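# Transfer the turned shaft from stand to rest

## Task

Take the turned shaft off its stand and place it in the rest so it lies horizontal with its thick end against the stop. Only some pockets of the rest suit this shaft, so pick a matching one. Lower it softly, because a hard touchdown ruins it. Release it centred over the bottom of the pocket, not off to one side, or it will slide down and may land hard.

## Robot and tools

Robot: two six-joint arms, left_arm and right_arm, each with a two-finger gripper. left_arm has rigid fingers. right_arm has fingers that can fold. A part held in the outer quarter of its pads, near the tips, is squeezed normally. Held deeper, toward the palm, the fingers wrap around it: thin parts may be held loosely or not at all, wide ones may be squeezed harder than set. Pressing the fingertips into a surface also folds them with little resistance, so a move can pass a surface unnoticed and the next grip can fail.

Frame: one scene frame, origin at table-top height midway between the nominal bases. +z is up, +x points out over the table, and left_arm is on the +y side (these are not image sides). Calibrated bases: left_arm (+0.057, +0.386, +0.020) m, right_arm (-0.011, -0.335, +0.020) m, both rotated quat_wxyz (+1.000, 0, 0, -0.012). Gripper frame: fingers point along its +z, close along its y. end_effector_position is the point between the closed pads. Fingertips extend about 33 mm past it when the gap is 40 mm or less, about 9 mm when fully open. A lathe (door, three-jaw chuck facing +y) stands behind the bases toward -x. Its chip pan counts as outside the work area.

Row layout (used by execute_actions and move): one flat list of 18 numbers, each in [-1, 1], covering both arms even if only one moves. First left_arm: 6 joint numbers (waist, shoulder, elbow, forearm roll, wrist pitch, wrist roll), then gripper position, force_limit, speed. Then the same 9 for right_arm. Joint numbers are offsets, not poses. They are counted from the Joint targets in force when the call starts, not from the previous row. So sending the same offset again moves the joint further. Scale: 1.0 = 2.204 rad for waist and shoulder, 2.644 rad for elbow, 3.305 rad for the three wrist joints. Stated joint ranges in rad: waist ±3.491, shoulder ±3.140, elbow -1.187 to 4.328, forearm roll ±3.316, wrist pitch ±3.140, wrist roll ±3.927. A request more than 0.010 rad beyond a range is refused. Gripper numbers are absolute commands:
- position: +1 is fully open (140 mm), about -0.8 is where the pads touch, -1 closes until blocked.
- force_limit: grip force, roughly 14 N at -1, 40 N at 0, 58 N at +1.
- speed: about 30 mm/s at -1, 140 at 0, 250 at +1. Faster closes grip much harder.
To leave a gripper unchanged, repeat its last three numbers. A 0 counts as a real command.

execute_actions: arguments are actions (a list with one action, or empty) and optional cameras (names, ["all"] or []).
- rows: up to 15 rows, each applied for one 1/30 s step.
- steps: 1 to 450, at least the number of rows, default 15. Afterwards each arm keeps heading to the last row's target, so far moves need more steps.
- until: ends the action early on lathe fields door_state, chuck_state, seat_state, using a word or [comparison, value] with =, !=, <, <=, >, >=.
- lathe: door shut/open, chuck clamp/open, or stop true.
An empty actions list returns images and the scene number. Wrong names or values refuse the whole call.

move: argument target is one 18-number row or a list of up to 15 rows. Every row is offset from the same starting Joint targets. All joints of both arms move together along joint paths, so grippers trace curves. Paths do not avoid obstacles.
- speed: rad/s of the joint with farthest to go, 0.01 to 3.92, default 0.5; one value or one per target.
- blend: rad, for rounding corners in a list; 0 stops at each target.
- stop_force: 12 to 80 N. A path ends when the arm senses that much extra push against its motion. Use a slow speed with it. Some poses give no force reading. Keep the gripper's finger numbers the same in every row. Leave stop_force out when backing away from a contact.
- zero: true (default) resets the force baseline first.
- blocking: false returns early; then use wait or stop before new rows or moves.
The result adds a move: line with done, off_target, moving, held or fault, plus limits=held if a check held steps back.

wait: seconds 0 to 10; lets a running move or device continue. stop: brakes a running move; the fingers carry on. zoom_image: camera (cam_high, cam_low, cam_chuck, cam_machine, cam_left_wrist, cam_right_wrist) and region [x0, y0, x1, y1] in pixels, at most 504 by 504, from that camera's newest image. finished_scene: scene (current scene number) ends the scene and cannot be undone.

Results: end_effector_position (m) and end_effector_quat_wxyz per gripper, which can be off by a few cm. Joint positions (rad), Joint velocities (rad/s) and Joint targets (what each joint is commanded to). object_status: 0 moving, 1 blocked while opening, 2 blocked while closing (a grip), 3 reached position or pads met. position_measured is in counts: 3 fully open, about 75 = 100 mm, 139 = 60 mm, 200 = 20 mm, 230 pads touching. Flange force in gripper axes, including held weight, is approximate. Wrist depth: 7x7 grid of distances in mm, - meaning no data. Also watch for 'joint sent to its limit', 'joint command not followed' (clearance check between arms) and MOTOR HOT.

Avoid: net outside force of 150 N, or joint torque at its limit (145 N m big joints, 36.4 N m wrist joints), causes a 10 s arm stop. Overheating causes a 30 to 60 s stop. Any contact or pressing between the two arms, including one gripper closing on the other's fingers. Stiff arms fault if a target sits even slightly past a firm contact, so approach contacts slowly. Avoid dropping or slamming the shaft, letting go while it moves, holding it far off centre, and knocking anything off the table or into the lathe. Something may occasionally nudge loose objects.

Each tool is called after "Request:" as name(argument=value, ...), one argument or row to a line, values as JSON.

## Session

Request:
execute_actions(
  actions=[],
)

Scene clock: 0.00 s.
left_arm: end_effector_position=(+0.4331, +0.0739, +0.1244) position_measured=3 object_status=3 end_effector_quat_wxyz=(+0.150, +0.833, -0.511, +0.148) | right_arm: end_effector_position=(+0.3252, -0.3688, +0.3760) position_measured=3 object_status=3 end_effector_quat_wxyz=(+0.092, +0.878, -0.326, +0.339)
Joint positions: left_arm=[-0.129 -0.092 -0.622 0.495 -0.936 0.348] | right_arm=[1.221 -0.719 -0.611 0.716 -1.814 -0.207]
Joint velocities: within noise
Flange force (N): no reading
Wrist depth (mm): cam_left_wrist=[255 261 266 271 264 269 287 / 253 258 263 268 272 267 284 / 240 256 261 265 271 277 284 / 239 132 258 264 269 273 124 / - 134 244 250 267 271 112 / - 236 243 247 252 270 274 / - 236 241 244 250 266 1028] | cam_right_wrist=[699 680 676 667 655 1552 - / 639 632 629 615 604 601 1410 / 601 592 578 574 568 553 555 / 575 140 544 537 533 522 130 / - 505 511 506 497 494 124 / 489 464 468 479 473 1117 1091 / 458 444 450 449 1071 242 218]
Joint targets: left_arm=[-0.129 -0.092 -0.622 0.495 -0.936 0.348] | right_arm=[1.221 -0.719 -0.611 0.716 -1.814 -0.207]
Tool commands: left_gripper/position=+1.0 left_gripper/force_limit=+1.0 left_gripper/speed=+1.0 right_gripper/position=+1.0 right_gripper/force_limit=+1.0 right_gripper/speed=+1.0
lathe: door_state=shut chuck_state=open seat_state=open

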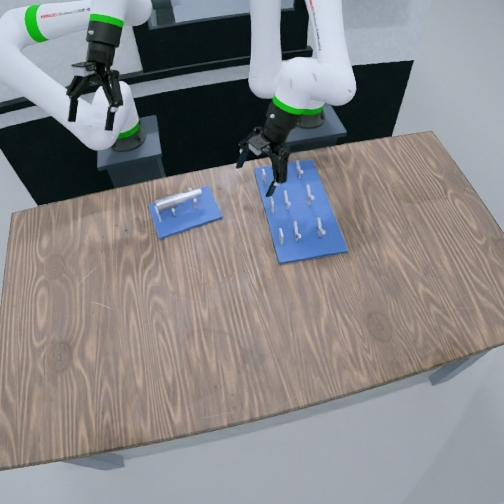

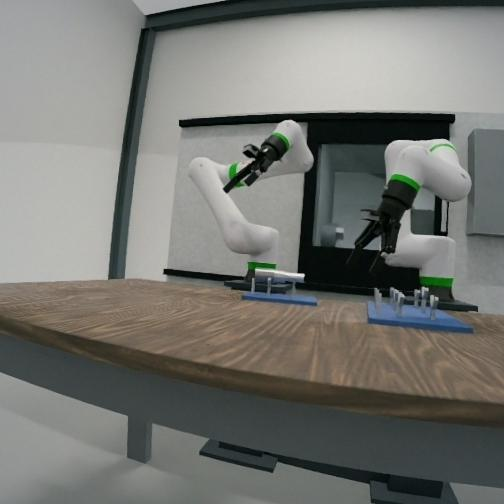

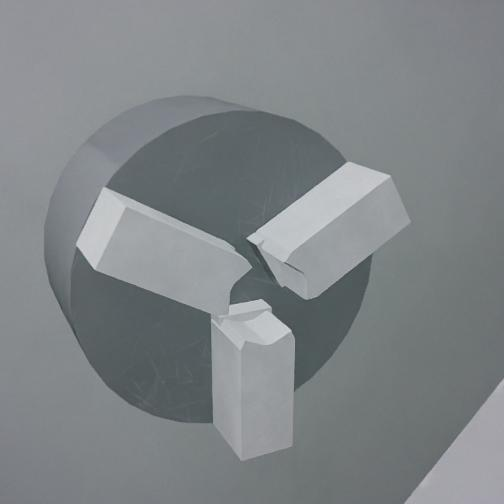

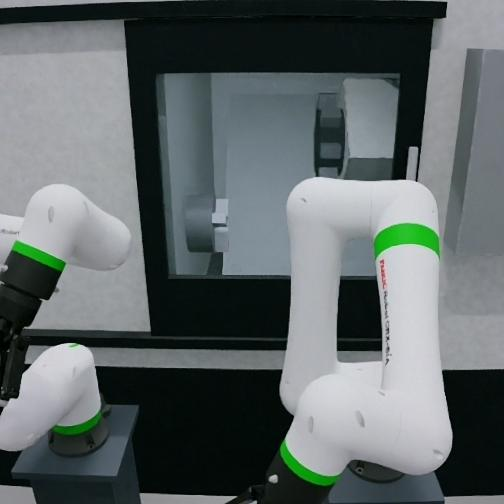

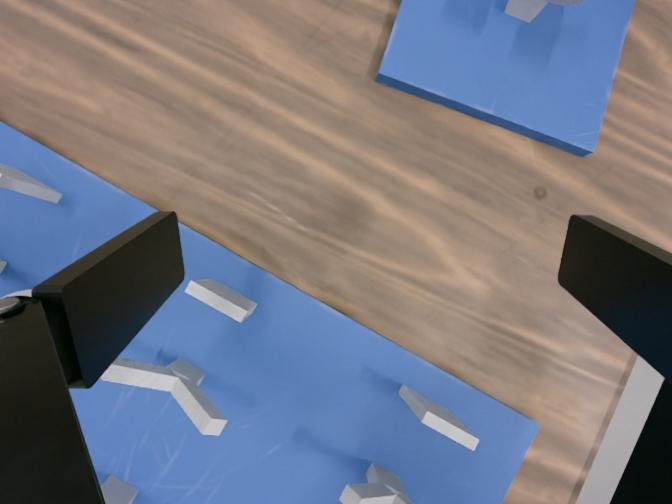

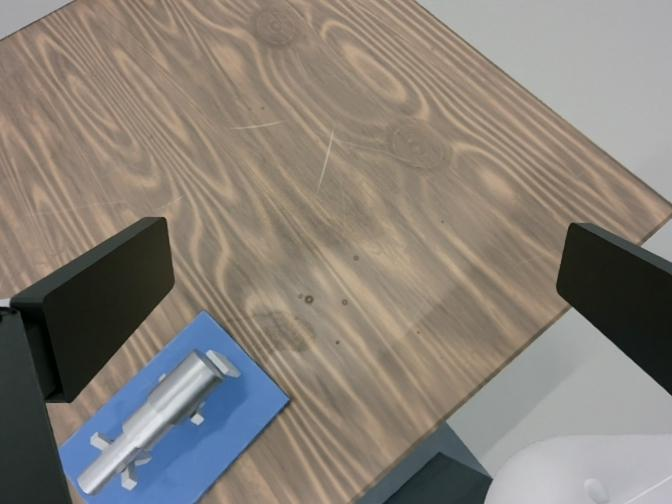

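Request:
zoom_image(
  camera="cam_high",
  region=[140, 150, 360, 270],
)

Request:
zoom_image(
  camera="cam_low",
  region=[230, 250, 490, 340],
)

Request:
zoom_image(
  camera="cam_right_wrist",
  region=[50, 300, 302, 504],
)

Request:
zoom_image(
  camera="cam_left_wrist",
  region=[0, 100, 504, 504],
)

Scaled by 2.291.

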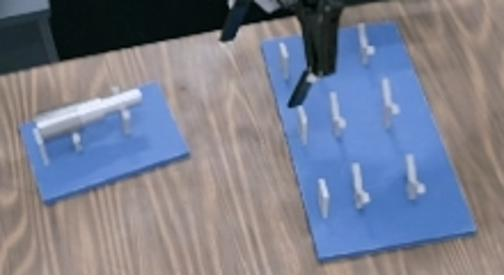

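Scaled by 1.938.

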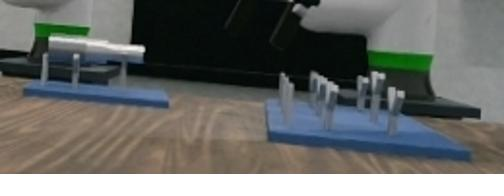

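Scaled by 2.000.

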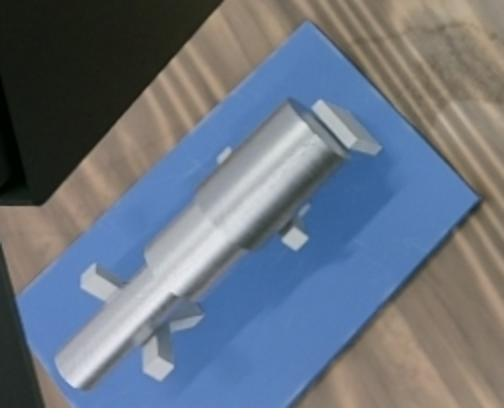

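Scaled by 1.000.

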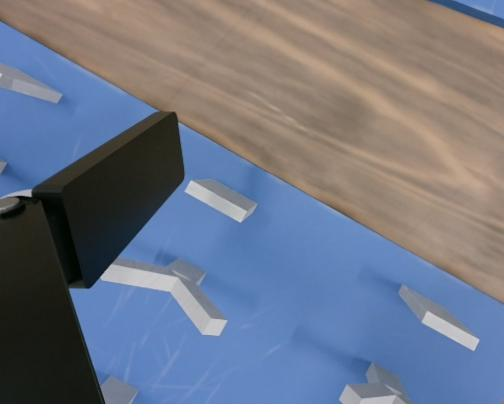

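Request:
move(
  target=[-0.0776,0.0640,0.2908,-0.1498,-0.2218,-0.0073,1,1,1,-0.5445,0,0,0,0,0,1,1,1],
  speed=0.6,
  cameras=["cam_high","cam_left_wrist","cam_low"],
)

Scene clock: 132.30 s.
left_arm: end_effector_position=(+0.4401, +0.1198, +0.3001) position_measured=3 object_status=3 end_effector_quat_wxyz=(+0.000, +0.707, -0.707, +0.000) | right_arm: end_effector_position=(+0.0796, -0.6606, +0.3760) position_measured=3 object_status=3 end_effector_quat_wxyz=(-0.267, -0.541, +0.765, -0.228)
Joint positions: left_arm=[-0.3 0.049 0.147 0 -1.669 0.324] | right_arm=[0.021 -0.719 -0.611 0.716 -1.814 -0.207]
Flange force (N): left_arm=[6.3 -5.1 -5.5] | right_arm=no reading
Wrist depth (mm): cam_left_wrist=[387 385 383 382 382 380 1018 / 410 404 405 404 402 402 1061 / 435 421 418 419 415 425 1170 / 449 132 447 446 442 450 124 / - 134 494 474 475 486 112 / - 532 531 524 524 515 494 / - 573 575 568 566 572 531] | cam_right_wrist=[1664 1629 1606 1595 1563 1584 688 / 1552 1542 1522 1492 1464 1464 792 / 1369 1393 1419 1361 1377 1285 - / 1377 140 1314 1250 1257 1250 124 / - 508 1211 1224 1205 1180 124 / 484 484 493 1180 1139 1134 - / 468 460 464 1096 - 248 219]
Joint targets: left_arm=[-0.300 0.049 0.147 0.000 -1.669 0.324] | right_arm=[0.021 -0.719 -0.611 0.716 -1.814 -0.207]
lathe: door_state=shut chuck_state=open seat_state=open
move: done
Images, in order (width x height): cam_high 504x504, cam_low 504x504, cam_left_wrist 672x504.

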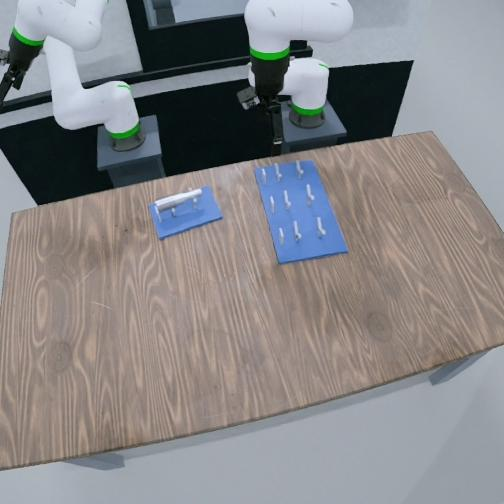

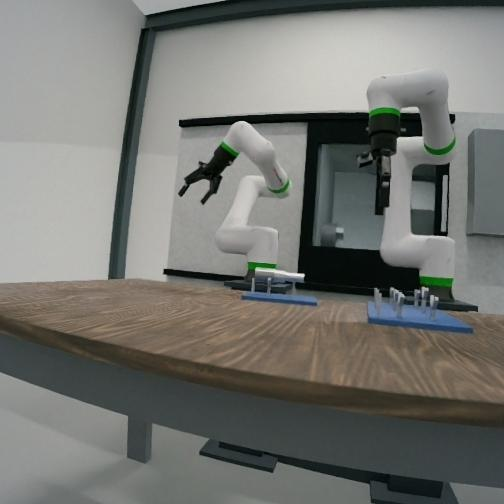

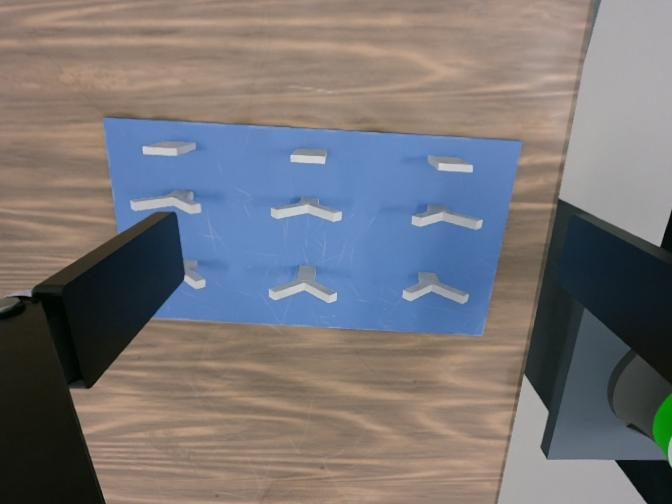

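Request:
execute_actions(
  actions=[
    {"rows":[[0,0,0,0,0,0,-1,-1,0,0,0,0,0,0,0,1,1,1]],"steps":60},
  ],
  cameras=["cam_left_wrist"],
)

Request:
zoom_image(
  camera="cam_left_wrist",
  region=[90, 100, 530, 350],
)

Scene clock: 158.50 s.
left_arm: end_effector_position=(+0.4401, +0.1198, +0.3001) position_measured=233 object_status=3 end_effector_quat_wxyz=(+0.000, +0.707, -0.707, +0.000) | right_arm: end_effector_position=(+0.0795, -0.6606, +0.3760) position_measured=3 object_status=3 end_effector_quat_wxyz=(-0.267, -0.541, +0.765, -0.228)
Joint positions: left_arm=[-0.3 0.049 0.147 0 -1.669 0.324] | right_arm=[0.021 -0.719 -0.611 0.716 -1.814 -0.207]
Flange force (N): left_arm=[6.6 -4.7 -5.9] | right_arm=no reading
Wrist depth (mm): cam_left_wrist=[386 385 383 383 381 382 1023 / 407 401 404 403 403 402 1081 / 434 422 420 416 417 425 1158 / 462 448 440 104 437 451 709 / 497 469 77 88 77 82 456 / - - 73 - - 73 - / - - - - - - -] | cam_right_wrist=[- - 1701 - 1584 1606 655 / 1532 1522 1492 1483 1446 1428 847 / 1437 1250 1428 1410 1377 1552 - / - 122 1299 1337 1278 1257 124 / - 506 1205 1285 1217 1186 123 / 487 487 496 1145 - 1117 - / 470 462 461 1091 948 242 219]
Joint targets: left_arm=[-0.300 0.049 0.147 0.000 -1.669 0.324] | right_arm=[0.021 -0.719 -0.611 0.716 -1.814 -0.207]
lathe: door_state=shut chuck_state=open seat_state=open
Images, in order (width x height): cam_left_wrist 672x504.

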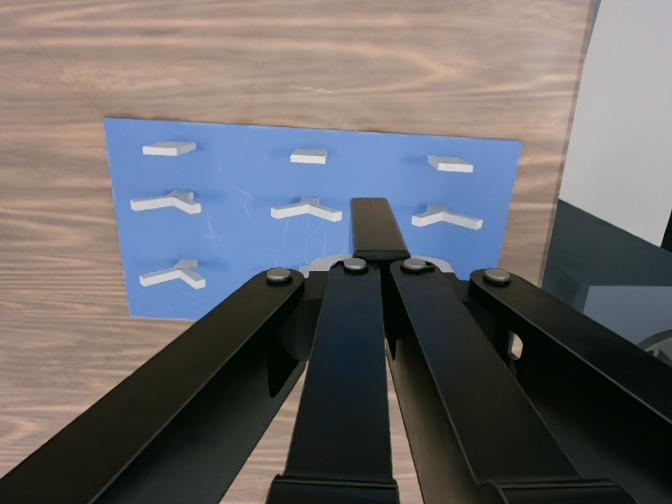

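Scaled by 1.145.

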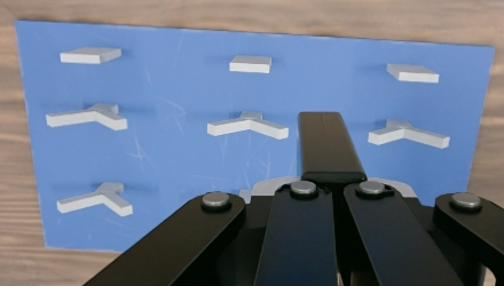

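Request:
execute_actions(
  actions=[
    {"rows":[[0,0,0,0,0,0,1,-1,0,0,0,0,0,0,0,1,1,1]],"steps":60},
  ],
  cameras=["cam_left_wrist"],
)

Request:
zoom_image(
  camera="cam_left_wrist",
  region=[380, 120, 530, 320],
)

Request:
zoom_image(
  camera="cam_left_wrist",
  region=[240, 120, 390, 320],
)

Request:
zoom_image(
  camera="cam_left_wrist",
  region=[90, 120, 240, 320],
)

Scene clock: 195.00 s.
left_arm: end_effector_position=(+0.4401, +0.1198, +0.3001) position_measured=3 object_status=3 end_effector_quat_wxyz=(+0.000, +0.707, -0.707, +0.000) | right_arm: end_effector_position=(+0.0795, -0.6606, +0.3760) position_measured=3 object_status=3 end_effector_quat_wxyz=(-0.267, -0.541, +0.765, -0.228)
Joint positions: left_arm=[-0.3 0.049 0.147 0 -1.669 0.324] | right_arm=[0.021 -0.719 -0.611 0.716 -1.814 -0.207]
Flange force (N): left_arm=[6.3 -5.3 -5.6] | right_arm=no reading
Wrist depth (mm): cam_left_wrist=[384 387 383 382 383 382 1014 / 410 404 406 404 402 401 1081 / 435 421 418 417 416 424 1146 / 452 132 448 446 443 446 124 / - 134 495 477 472 487 112 / - 527 529 528 526 520 496 / - 573 573 566 569 573 1501] | cam_right_wrist=[1779 1688 1606 1629 1512 1542 - / 1437 1542 1455 1492 1455 1455 - / 1446 1353 1437 1385 1361 1455 - / 1410 140 1292 1292 1299 1329 124 / - 516 1237 1217 1224 1205 124 / 487 481 496 1151 1117 1123 - / 471 459 463 1010 - 248 226]
Joint targets: left_arm=[-0.300 0.049 0.147 0.000 -1.669 0.324] | right_arm=[0.021 -0.719 -0.611 0.716 -1.814 -0.207]
lathe: door_state=shut chuck_state=open seat_state=open
Images, in order (width x height): cam_left_wrist 672x504.

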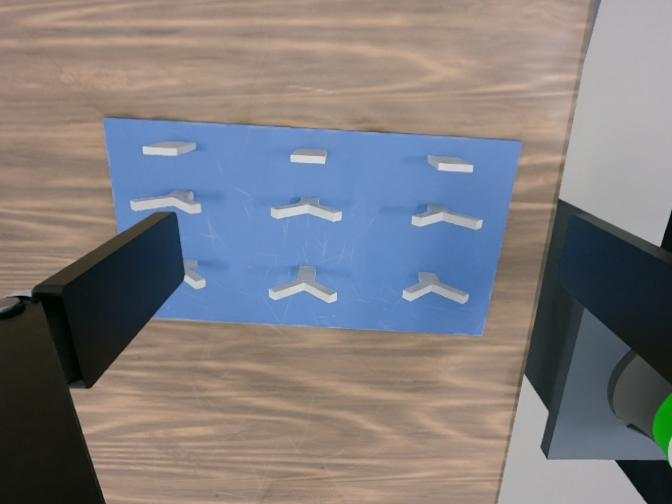

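Scaled by 2.520.

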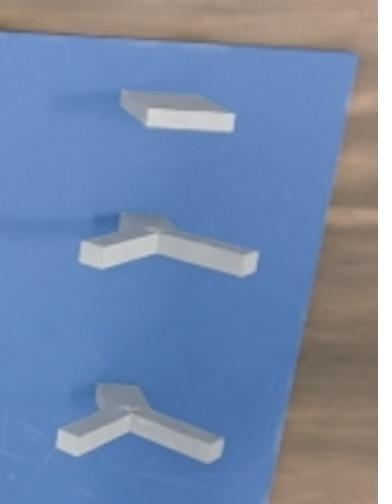

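Scaled by 2.520.

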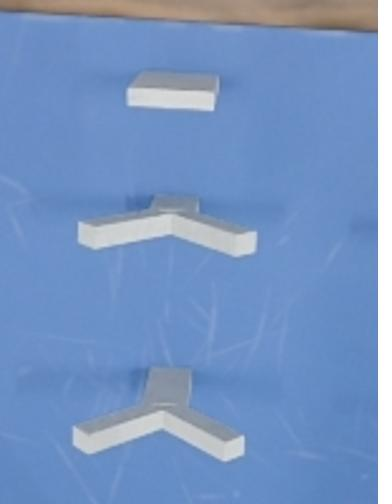

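Scaled by 2.520.

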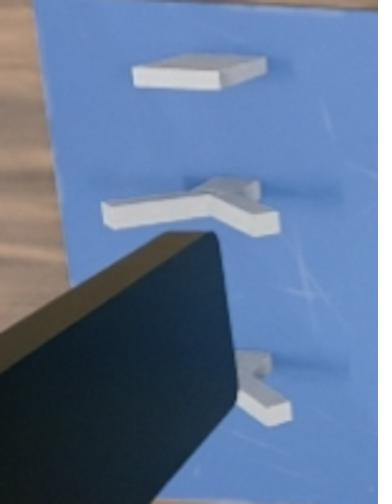

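Request:
move(
  target=[-0.2191,0.2270,0.2428,0,-0.0428,0.1906,1,-1,0,0,0,0,0,0,0,1,1,1],
  speed=0.6,
  cameras=["cam_high","cam_left_wrist"],
)

Request:
zoom_image(
  camera="cam_left_wrist",
  region=[200, 40, 500, 340],
)

Scene clock: 253.33 s.
left_arm: end_effector_position=(+0.4001, -0.1605, +0.3005) position_measured=3 object_status=3 end_effector_quat_wxyz=(+0.000, +0.757, -0.653, +0.000) | right_arm: end_effector_position=(+0.0795, -0.6606, +0.3760) position_measured=3 object_status=3 end_effector_quat_wxyz=(-0.267, -0.541, +0.765, -0.228)
Joint positions: left_arm=[-0.783 0.549 0.789 0 -1.81 0.954] | right_arm=[0.021 -0.719 -0.611 0.716 -1.814 -0.207]
Flange force (N): left_arm=[11.8 -2.9 -6.5] | right_arm=no reading
Wrist depth (mm): cam_left_wrist=[385 385 381 373 376 378 455 / 408 408 405 327 399 405 1014 / 433 430 431 407 419 440 1152 / 453 132 460 446 456 450 124 / - 480 494 491 490 1282 112 / - 509 506 508 517 - 1275 / - 559 548 555 573 656 1201] | cam_right_wrist=[1676 1617 1584 1606 1584 1522 - / 1552 1522 1532 1464 1455 1385 - / 1437 1502 1385 1385 1402 1257 - / 1361 140 1307 1353 1285 1271 124 / - 512 1180 1230 1264 1211 124 / 484 486 500 1168 1139 1123 1096 / 469 465 464 1096 - 242 219]
Joint targets: left_arm=[-0.783 0.549 0.789 0.000 -1.810 0.954] | right_arm=[0.021 -0.719 -0.611 0.716 -1.814 -0.207]
lathe: door_state=shut chuck_state=open seat_state=open
move: done
Images, in order (width x height): cam_high 504x504, cam_left_wrist 672x504.

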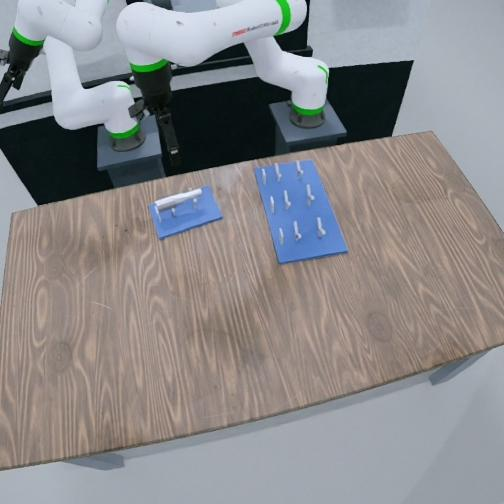

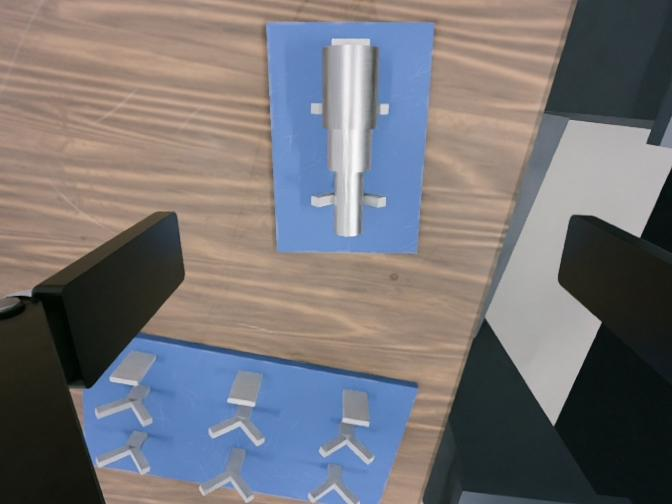

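Scaled by 1.680.

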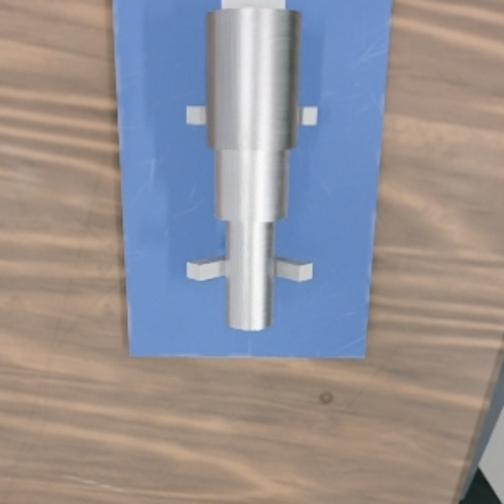

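Request:
move(
  target=[0.3063,-0.1405,-0.2487,0,0.1051,-0.2487,1,-1,0,0,0,0,0,0,0,1,1,1],
  speed=0.6,
  cameras=["cam_left_wrist"],
)

Request:
zoom_image(
  camera="cam_left_wrist",
  region=[180, 20, 430, 270],
)

Request:
zoom_image(
  camera="cam_left_wrist",
  region=[380, 20, 630, 270],
)

Scene clock: 309.10 s.
left_arm: end_effector_position=(+0.5599, +0.1877, +0.2004) position_measured=3 object_status=3 end_effector_quat_wxyz=(+0.000, +0.707, -0.707, +0.000) | right_arm: end_effector_position=(+0.0795, -0.6606, +0.3760) position_measured=3 object_status=3 end_effector_quat_wxyz=(-0.267, -0.541, +0.765, -0.228)
Joint positions: left_arm=[-0.108 0.239 0.131 0 -1.463 0.132] | right_arm=[0.021 -0.719 -0.611 0.716 -1.814 -0.207]
Flange force (N): left_arm=[5.3 -8.9 -4.5] | right_arm=no reading
Wrist depth (mm): cam_left_wrist=[295 291 289 288 287 288 287 / 315 314 302 299 299 298 297 / 333 333 320 318 319 317 315 / 347 132 337 338 335 333 124 / - 368 376 375 378 380 112 / - 407 405 406 402 398 406 / - 440 440 438 433 437 433] | cam_right_wrist=[2268 - 1522 1552 1595 1552 - / 1563 1552 1492 1402 1552 - - / 1437 1428 1377 1369 1377 1437 - / 1393 140 1345 1278 1285 1257 124 / - 505 1211 1217 1192 1198 124 / 486 485 497 1157 1139 1145 - / 471 463 458 1086 - 247 219]
Joint targets: left_arm=[-0.108 0.239 0.131 0.000 -1.463 0.132] | right_arm=[0.021 -0.719 -0.611 0.716 -1.814 -0.207]
lathe: door_state=shut chuck_state=open seat_state=open
move: done
Images, in order (width x height): cam_left_wrist 672x504.

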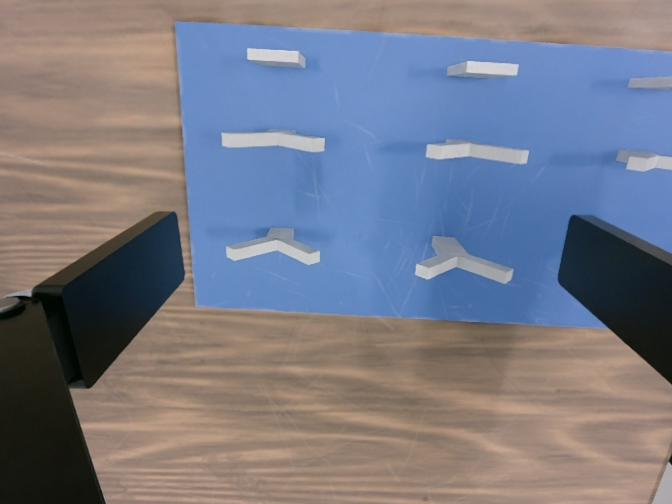

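Scaled by 2.016.

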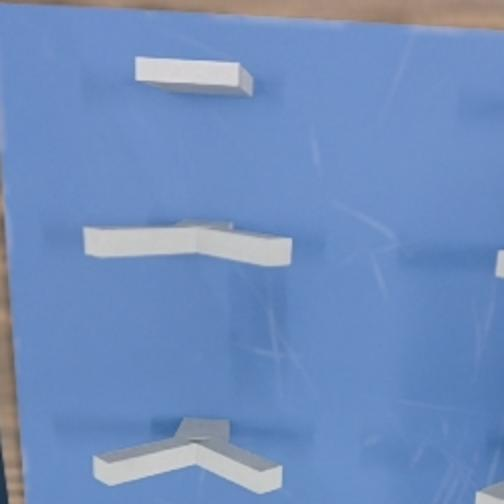

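Scaled by 2.016.

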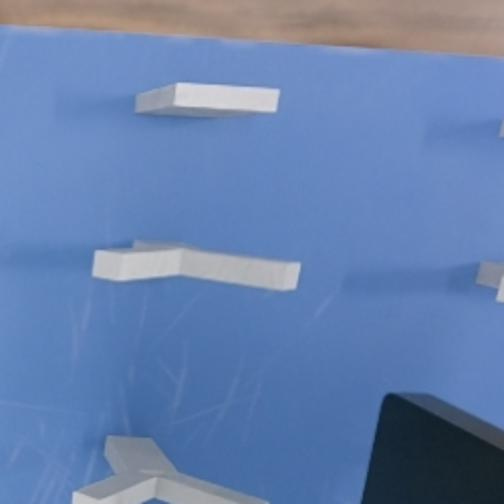

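Request:
zoom_image(
  camera="cam_left_wrist",
  region=[210, 210, 340, 280],
)

Request:
zoom_image(
  camera="cam_left_wrist",
  region=[400, 220, 530, 290],
)

Request:
zoom_image(
  camera="cam_left_wrist",
  region=[210, 110, 340, 180],
)

Request:
zoom_image(
  camera="cam_left_wrist",
  region=[410, 120, 540, 190],
)

Request:
move(
  target=[-0.0141,-0.1045,-0.0975,0,0.0083,0.0094,1,-1,0,0,0,0,0,0,0,1,1,1],
  speed=0.6,
  cameras=["cam_left_wrist"],
)

Request:
zoom_image(
  camera="cam_left_wrist",
  region=[410, 120, 540, 190],
)

Request:
zoom_image(
  camera="cam_left_wrist",
  region=[400, 220, 530, 290],
)

Request:
zoom_image(
  camera="cam_left_wrist",
  region=[240, 110, 370, 180],
)

Request:
zoom_image(
  camera="cam_left_wrist",
  region=[240, 210, 370, 280],
)

Scaled by 3.877.

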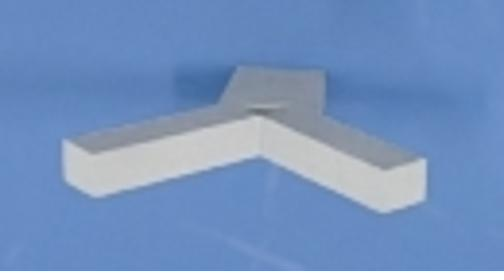

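Scaled by 3.877.

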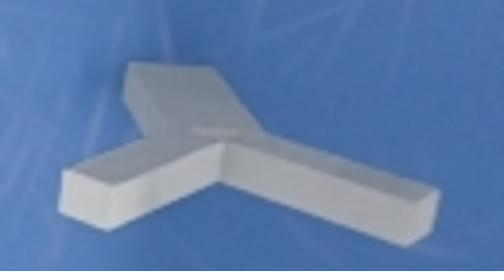

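Scaled by 3.877.

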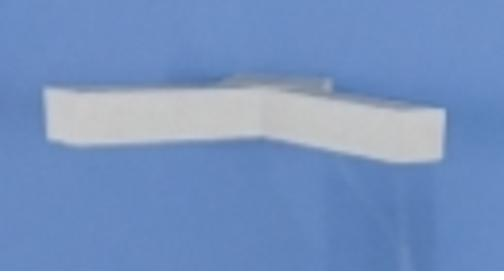

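Scaled by 3.877.

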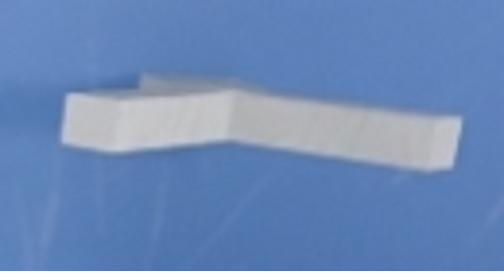

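Scene clock: 347.83 s.
left_arm: end_effector_position=(+0.4598, +0.1877, +0.2003) position_measured=3 object_status=3 end_effector_quat_wxyz=(+0.000, +0.707, -0.707, +0.000) | right_arm: end_effector_position=(+0.0795, -0.6606, +0.3760) position_measured=3 object_status=3 end_effector_quat_wxyz=(-0.267, -0.541, +0.765, -0.228)
Joint positions: left_arm=[-0.139 0.009 -0.127 0 -1.435 0.163] | right_arm=[0.021 -0.719 -0.611 0.716 -1.814 -0.207]
Flange force (N): left_arm=[5.6 -6.8 -3.3] | right_arm=no reading
Wrist depth (mm): cam_left_wrist=[291 289 289 288 288 288 291 / 303 300 301 300 299 299 305 / 326 320 321 320 318 317 327 / 347 133 341 335 338 330 124 / - 356 375 376 362 378 112 / - 410 407 404 404 403 397 / - 445 440 439 437 433 1334] | cam_right_wrist=[1676 1664 1640 1563 1563 1595 634 / 1552 1522 1464 1455 1483 1473 - / 1473 1419 1377 1437 1353 1322 - / - 140 1385 1322 1278 1257 124 / - 512 526 1230 1076 1168 124 / 486 487 496 1145 1123 1128 - / 470 463 462 1086 1001 248 218]
Joint targets: left_arm=[-0.139 0.009 -0.127 0.000 -1.435 0.163] | right_arm=[0.021 -0.719 -0.611 0.716 -1.814 -0.207]
lathe: door_state=shut chuck_state=open seat_state=open
move: done
Images, in order (width x height): cam_left_wrist 672x504.

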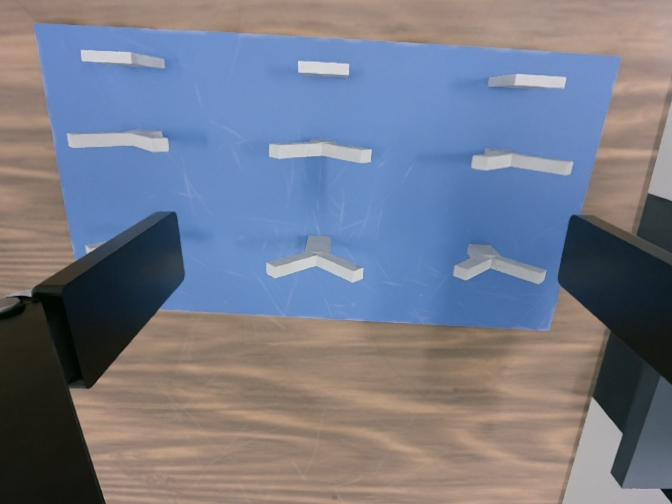

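Scaled by 3.877.

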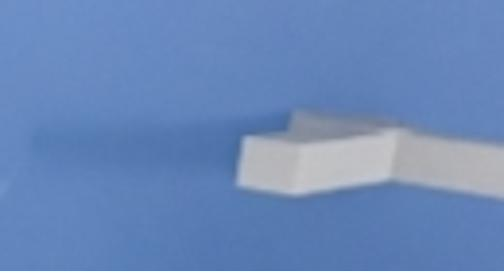

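Scaled by 3.877.

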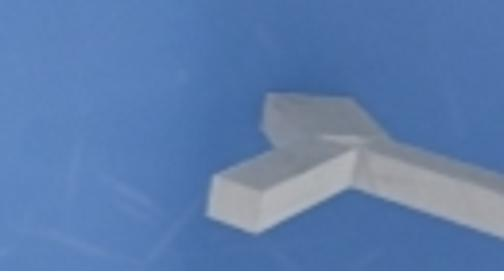

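Scaled by 3.877.

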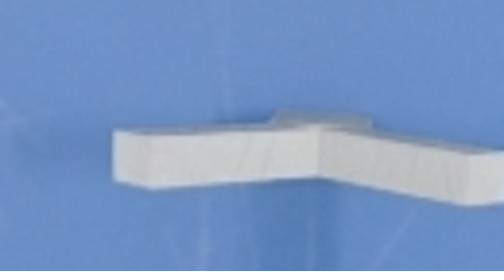

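Scaled by 3.877.

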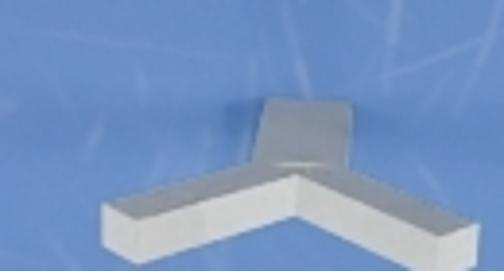

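Request:
zoom_image(
  camera="cam_left_wrist",
  region=[50, 110, 180, 180],
)

Request:
zoom_image(
  camera="cam_left_wrist",
  region=[50, 30, 180, 100],
)

Request:
zoom_image(
  camera="cam_left_wrist",
  region=[260, 30, 390, 100],
)

Request:
zoom_image(
  camera="cam_left_wrist",
  region=[460, 40, 590, 110],
)

Request:
move(
  target=[-0.0219,-0.1040,-0.0780,0,-0.0070,0.0146,1,-1,0,0,0,0,0,0,0,1,1,1],
  speed=0.6,
  cameras=["cam_left_wrist"],
)

Request:
zoom_image(
  camera="cam_left_wrist",
  region=[290, 120, 420, 190],
)

Request:
zoom_image(
  camera="cam_left_wrist",
  region=[290, 220, 420, 290],
)

Scaled by 3.877.

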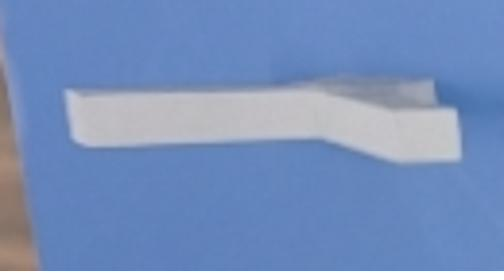

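Scaled by 3.877.

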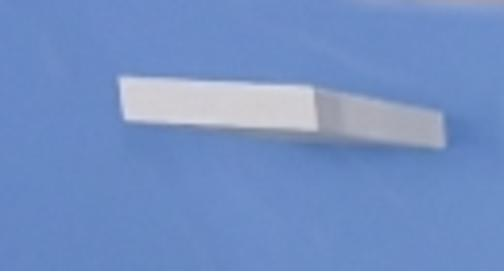

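Scaled by 3.877.

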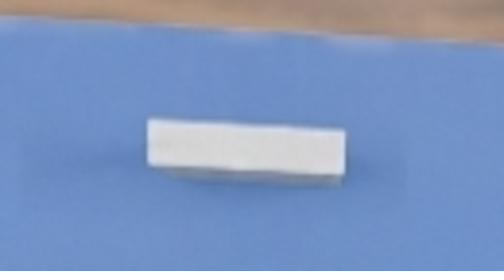

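Scaled by 3.877.

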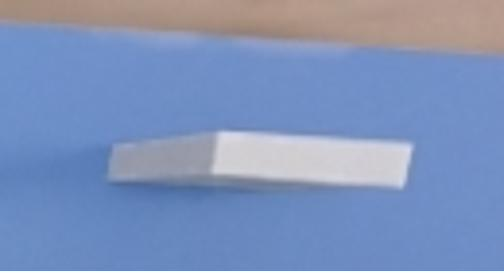

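Scene clock: 392.47 s.
left_arm: end_effector_position=(+0.3597, +0.1878, +0.2002) position_measured=3 object_status=3 end_effector_quat_wxyz=(+0.000, +0.707, -0.707, +0.000) | right_arm: end_effector_position=(+0.0795, -0.6606, +0.3760) position_measured=3 object_status=3 end_effector_quat_wxyz=(-0.267, -0.541, +0.765, -0.228)
Joint positions: left_arm=[-0.188 -0.22 -0.333 0 -1.459 0.211] | right_arm=[0.021 -0.719 -0.611 0.716 -1.814 -0.207]
Flange force (N): left_arm=[6.2 -3.9 -4.3] | right_arm=no reading
Wrist depth (mm): cam_left_wrist=[291 290 291 291 292 294 931 / 303 303 302 300 301 313 1009 / 321 322 320 320 321 332 1042 / 334 133 341 336 343 347 124 / - 356 379 378 370 374 112 / - 408 406 404 405 389 366 / - 443 440 436 440 419 408] | cam_right_wrist=[1676 1713 1606 1606 1542 1584 - / 1584 1522 1492 1492 1464 1428 - / 1410 1428 1377 1385 1385 1502 - / 1393 140 1299 1285 1278 1264 124 / - 507 1217 1250 1192 1198 124 / 483 488 501 1145 1157 1145 - / 467 464 458 1237 - 240 215]
Joint targets: left_arm=[-0.188 -0.220 -0.333 0.000 -1.459 0.211] | right_arm=[0.021 -0.719 -0.611 0.716 -1.814 -0.207]
lathe: door_state=shut chuck_state=open seat_state=open
move: done
Images, in order (width x height): cam_left_wrist 672x504.

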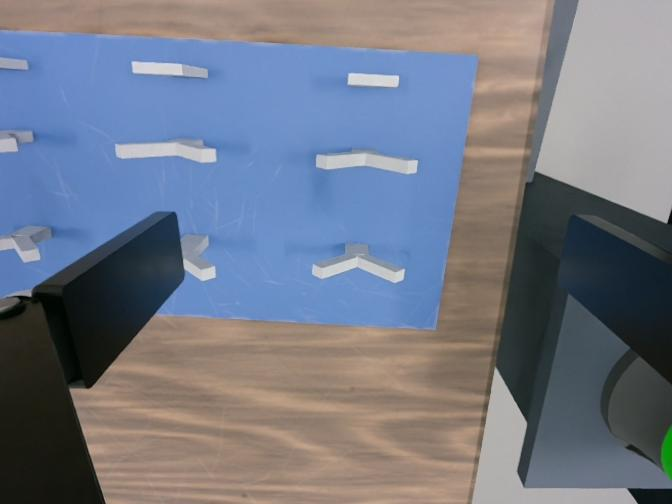

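Scaled by 3.877.

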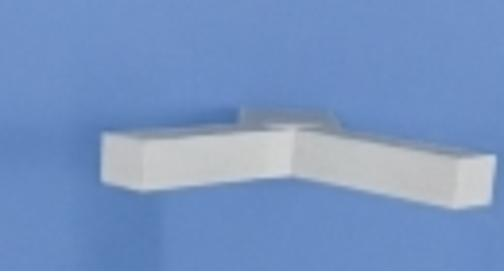

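Scaled by 3.877.

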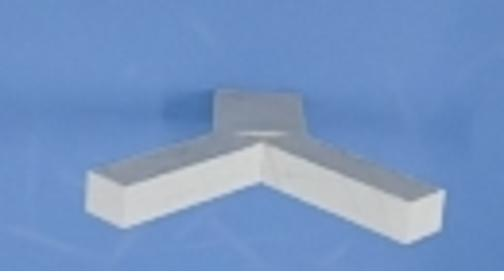

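Request:
move(
  target=[-0.3149,0.3319,0.3145,0,-0.0299,0.2548,1,-1,0,0,0,0,0,0,0,1,1,1],
  speed=0.6,
  cameras=["cam_left_wrist"],
)

Request:
zoom_image(
  camera="cam_left_wrist",
  region=[400, 0, 590, 190],
)

Request:
zoom_image(
  camera="cam_left_wrist",
  region=[400, 150, 590, 340],
)

Request:
move(
  target=[0.0584,0.0511,0.0643,0,-0.0174,-0.0389,1,-1,0,0,0,0,0,0,0,1,1,1],
  speed=0.6,
  cameras=["cam_left_wrist"],
)

Request:
zoom_image(
  camera="cam_left_wrist",
  region=[140, 0, 330, 190],
)

Request:
zoom_image(
  camera="cam_left_wrist",
  region=[140, 150, 330, 340],
)

Scene clock: 480.97 s.
left_arm: end_effector_position=(+0.3443, -0.1908, +0.2008) position_measured=3 object_status=3 end_effector_quat_wxyz=(+0.000, +0.757, -0.653, +0.001) | right_arm: end_effector_position=(+0.0795, -0.6606, +0.3760) position_measured=3 object_status=3 end_effector_quat_wxyz=(-0.267, -0.541, +0.765, -0.228)
Joint positions: left_arm=[-0.881 0.511 0.499 0 -1.557 1.053] | right_arm=[0.021 -0.719 -0.611 0.716 -1.814 -0.207]
Flange force (N): left_arm=[13.3 -2.4 -4.4] | right_arm=no reading
Wrist depth (mm): cam_left_wrist=[296 293 288 287 292 290 433 / 315 309 227 304 310 309 393 / 335 332 244 322 330 334 1066 / 346 132 277 339 350 347 124 / - 369 378 376 376 1220 112 / - 407 407 404 402 1282 1201 / - 420 426 426 445 1334 1152] | cam_right_wrist=[1739 - 1652 1584 1617 1532 1419 / 1492 1502 1502 1522 1502 1464 648 / 1473 1446 1393 1369 1345 1726 - / 1369 140 1314 1292 1278 1250 124 / - 508 1224 1244 - 1186 123 / 488 489 498 1139 - 1139 - / 470 463 461 1112 - 243 216]
Joint targets: left_arm=[-0.882 0.511 0.499 0.000 -1.557 1.053] | right_arm=[0.021 -0.719 -0.611 0.716 -1.814 -0.207]
lathe: door_state=shut chuck_state=open seat_state=open
move: done
Images, in order (width x height): cam_left_wrist 672x504.

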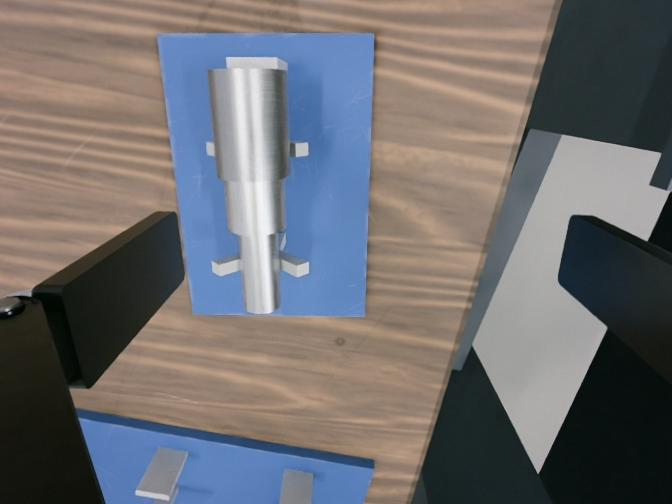

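Scaled by 2.653.

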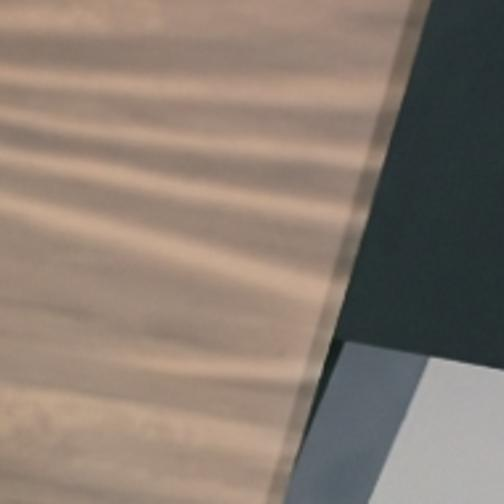

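Scaled by 2.653.

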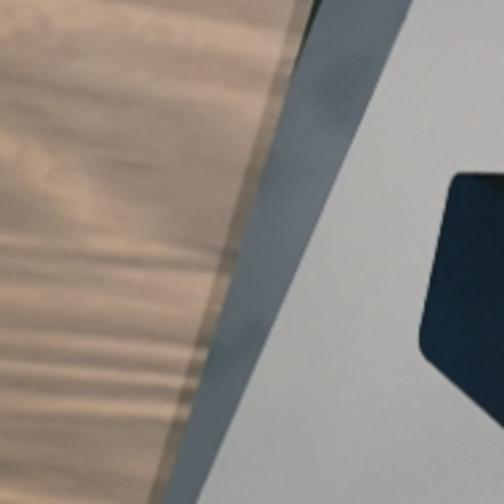

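Scene clock: 481.73 s.
left_arm: end_effector_position=(+0.4432, -0.1762, +0.2006) position_measured=3 object_status=3 end_effector_quat_wxyz=(+0.000, +0.757, -0.653, +0.000) | right_arm: end_effector_position=(+0.0795, -0.6606, +0.3760) position_measured=3 object_status=3 end_effector_quat_wxyz=(-0.267, -0.541, +0.765, -0.228)
Joint positions: left_arm=[-0.753 0.624 0.669 0 -1.615 0.925] | right_arm=[0.021 -0.719 -0.611 0.716 -1.814 -0.207]
Flange force (N): left_arm=[11.9 -3.3 -5.1] | right_arm=no reading
Wrist depth (mm): cam_left_wrist=[295 295 293 287 285 288 290 / 314 313 310 303 225 305 306 / 333 333 330 322 241 326 331 / 345 132 354 338 278 344 124 / - 367 378 376 376 373 112 / - 404 404 407 401 401 1289 / - 417 418 422 422 432 1233] | cam_right_wrist=[1595 1640 1629 1617 1522 1573 774 / 1483 1542 1552 1464 1473 1437 - / 1464 1428 1419 1419 1377 1464 - / 1369 140 1299 1244 1285 1244 124 / - 507 1217 1230 1237 1186 124 / 486 488 492 1145 1162 - - / 472 461 463 1086 - 248 219]
Joint targets: left_arm=[-0.753 0.624 0.669 0.000 -1.615 0.925] | right_arm=[0.021 -0.719 -0.611 0.716 -1.814 -0.207]
lathe: door_state=shut chuck_state=open seat_state=open
move: done
Images, in order (width x height): cam_left_wrist 672x504.

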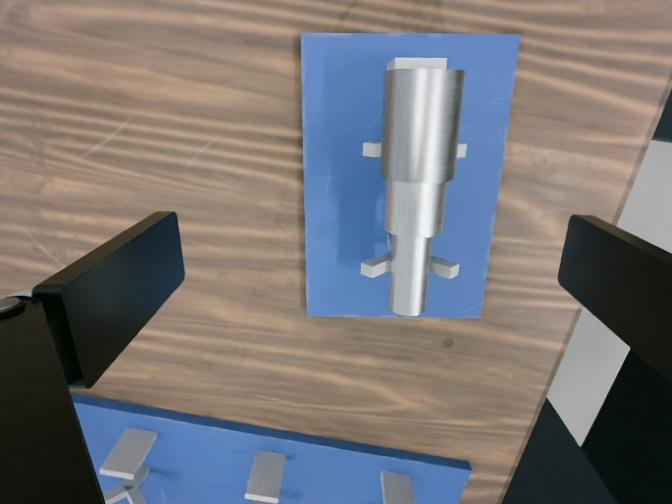

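Scaled by 2.653.

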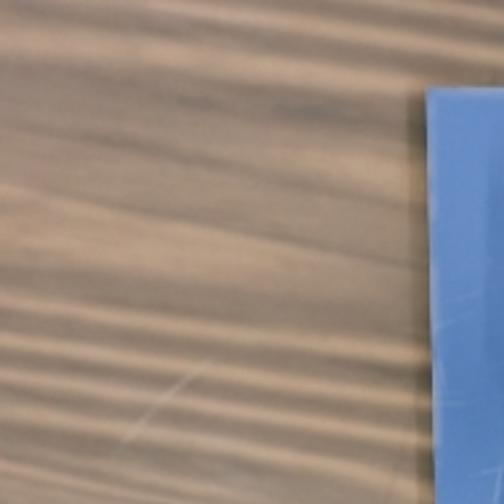

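Scaled by 2.653.

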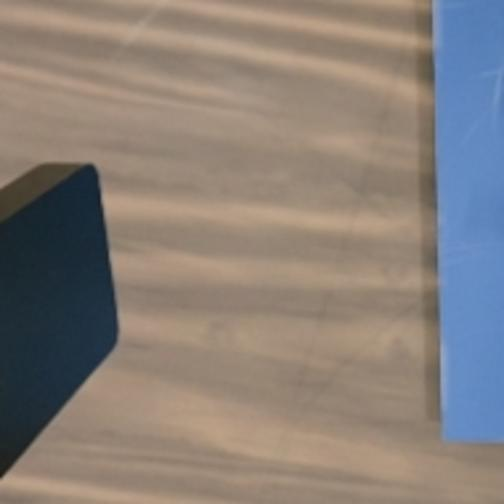

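Request:
zoom_image(
  camera="cam_left_wrist",
  region=[350, 40, 500, 190],
)

Request:
zoom_image(
  camera="cam_left_wrist",
  region=[350, 180, 500, 330],
)

Request:
move(
  target=[-0.0584,-0.0511,-0.0643,0,0.0174,0.0389,1,-1,0,0,0,0,0,0,0,1,1,1],
  speed=0.6,
  cameras=["cam_left_wrist"],
)

Request:
zoom_image(
  camera="cam_left_wrist",
  region=[190, 40, 340, 190],
)

Request:
zoom_image(
  camera="cam_left_wrist",
  region=[190, 180, 340, 330],
)

Scaled by 3.360.

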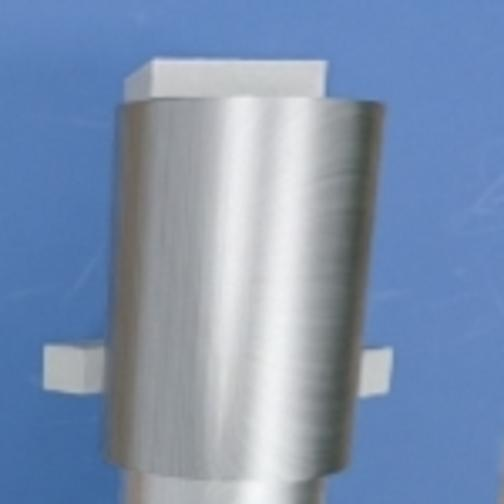

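Scaled by 3.360.

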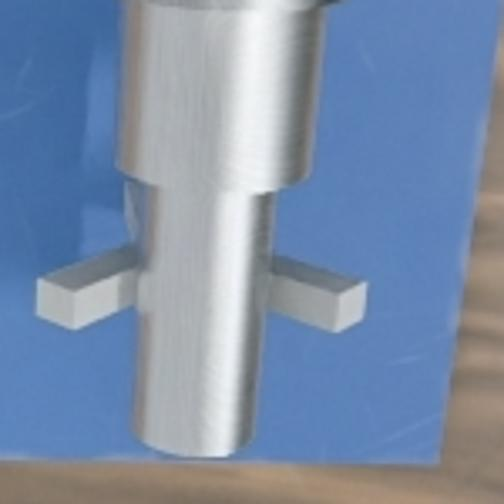

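Scene clock: 493.77 s.
left_arm: end_effector_position=(+0.3443, -0.1908, +0.2007) position_measured=3 object_status=3 end_effector_quat_wxyz=(+0.000, +0.757, -0.653, +0.001) | right_arm: end_effector_position=(+0.0795, -0.6606, +0.3760) position_measured=3 object_status=3 end_effector_quat_wxyz=(-0.267, -0.541, +0.765, -0.228)
Joint positions: left_arm=[-0.881 0.511 0.499 0 -1.557 1.053] | right_arm=[0.021 -0.719 -0.611 0.716 -1.814 -0.207]
Flange force (N): left_arm=[15.1 -3.3 -4.8] | right_arm=no reading
Wrist depth (mm): cam_left_wrist=[296 291 286 286 291 292 417 / 313 310 227 303 309 316 404 / 334 333 243 320 329 1014 1061 / 346 132 279 339 349 344 124 / - 369 377 375 375 1240 112 / - 409 405 407 404 1282 1194 / - 421 425 423 452 - -] | cam_right_wrist=[1807 1629 1629 1629 1542 1676 - / 1542 1542 1522 1532 1464 1532 - / 1428 1428 1419 1353 1361 1512 - / 1369 130 1237 1299 1292 1168 124 / - 507 1192 1217 - 1180 123 / 487 484 497 1134 1145 1117 - / 469 464 462 1128 - 248 219]
Joint targets: left_arm=[-0.882 0.511 0.499 0.000 -1.557 1.053] | right_arm=[0.021 -0.719 -0.611 0.716 -1.814 -0.207]
lathe: door_state=shut chuck_state=open seat_state=open
move: done
Images, in order (width x height): cam_left_wrist 672x504.

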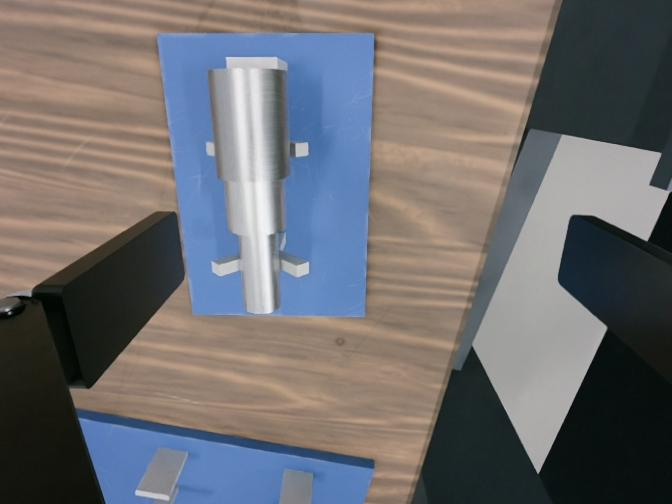

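Scaled by 3.360.

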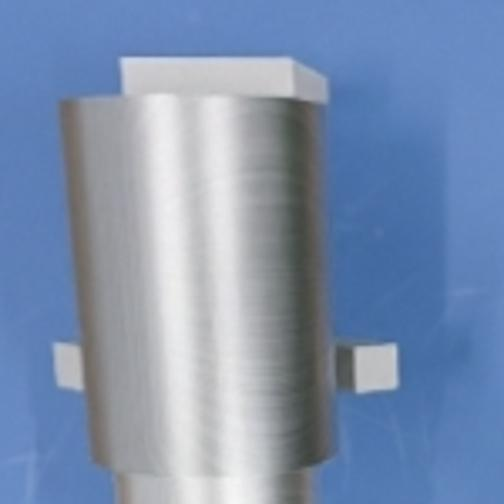

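Scaled by 3.360.

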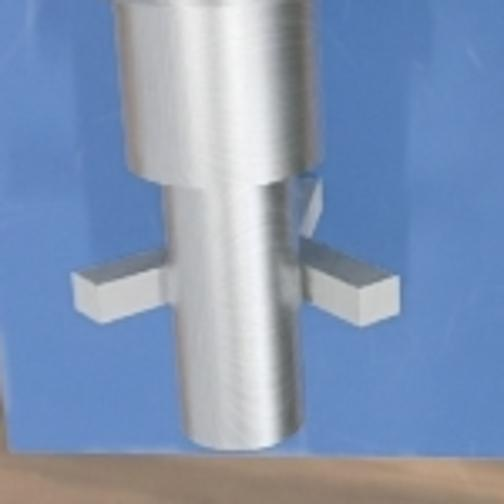

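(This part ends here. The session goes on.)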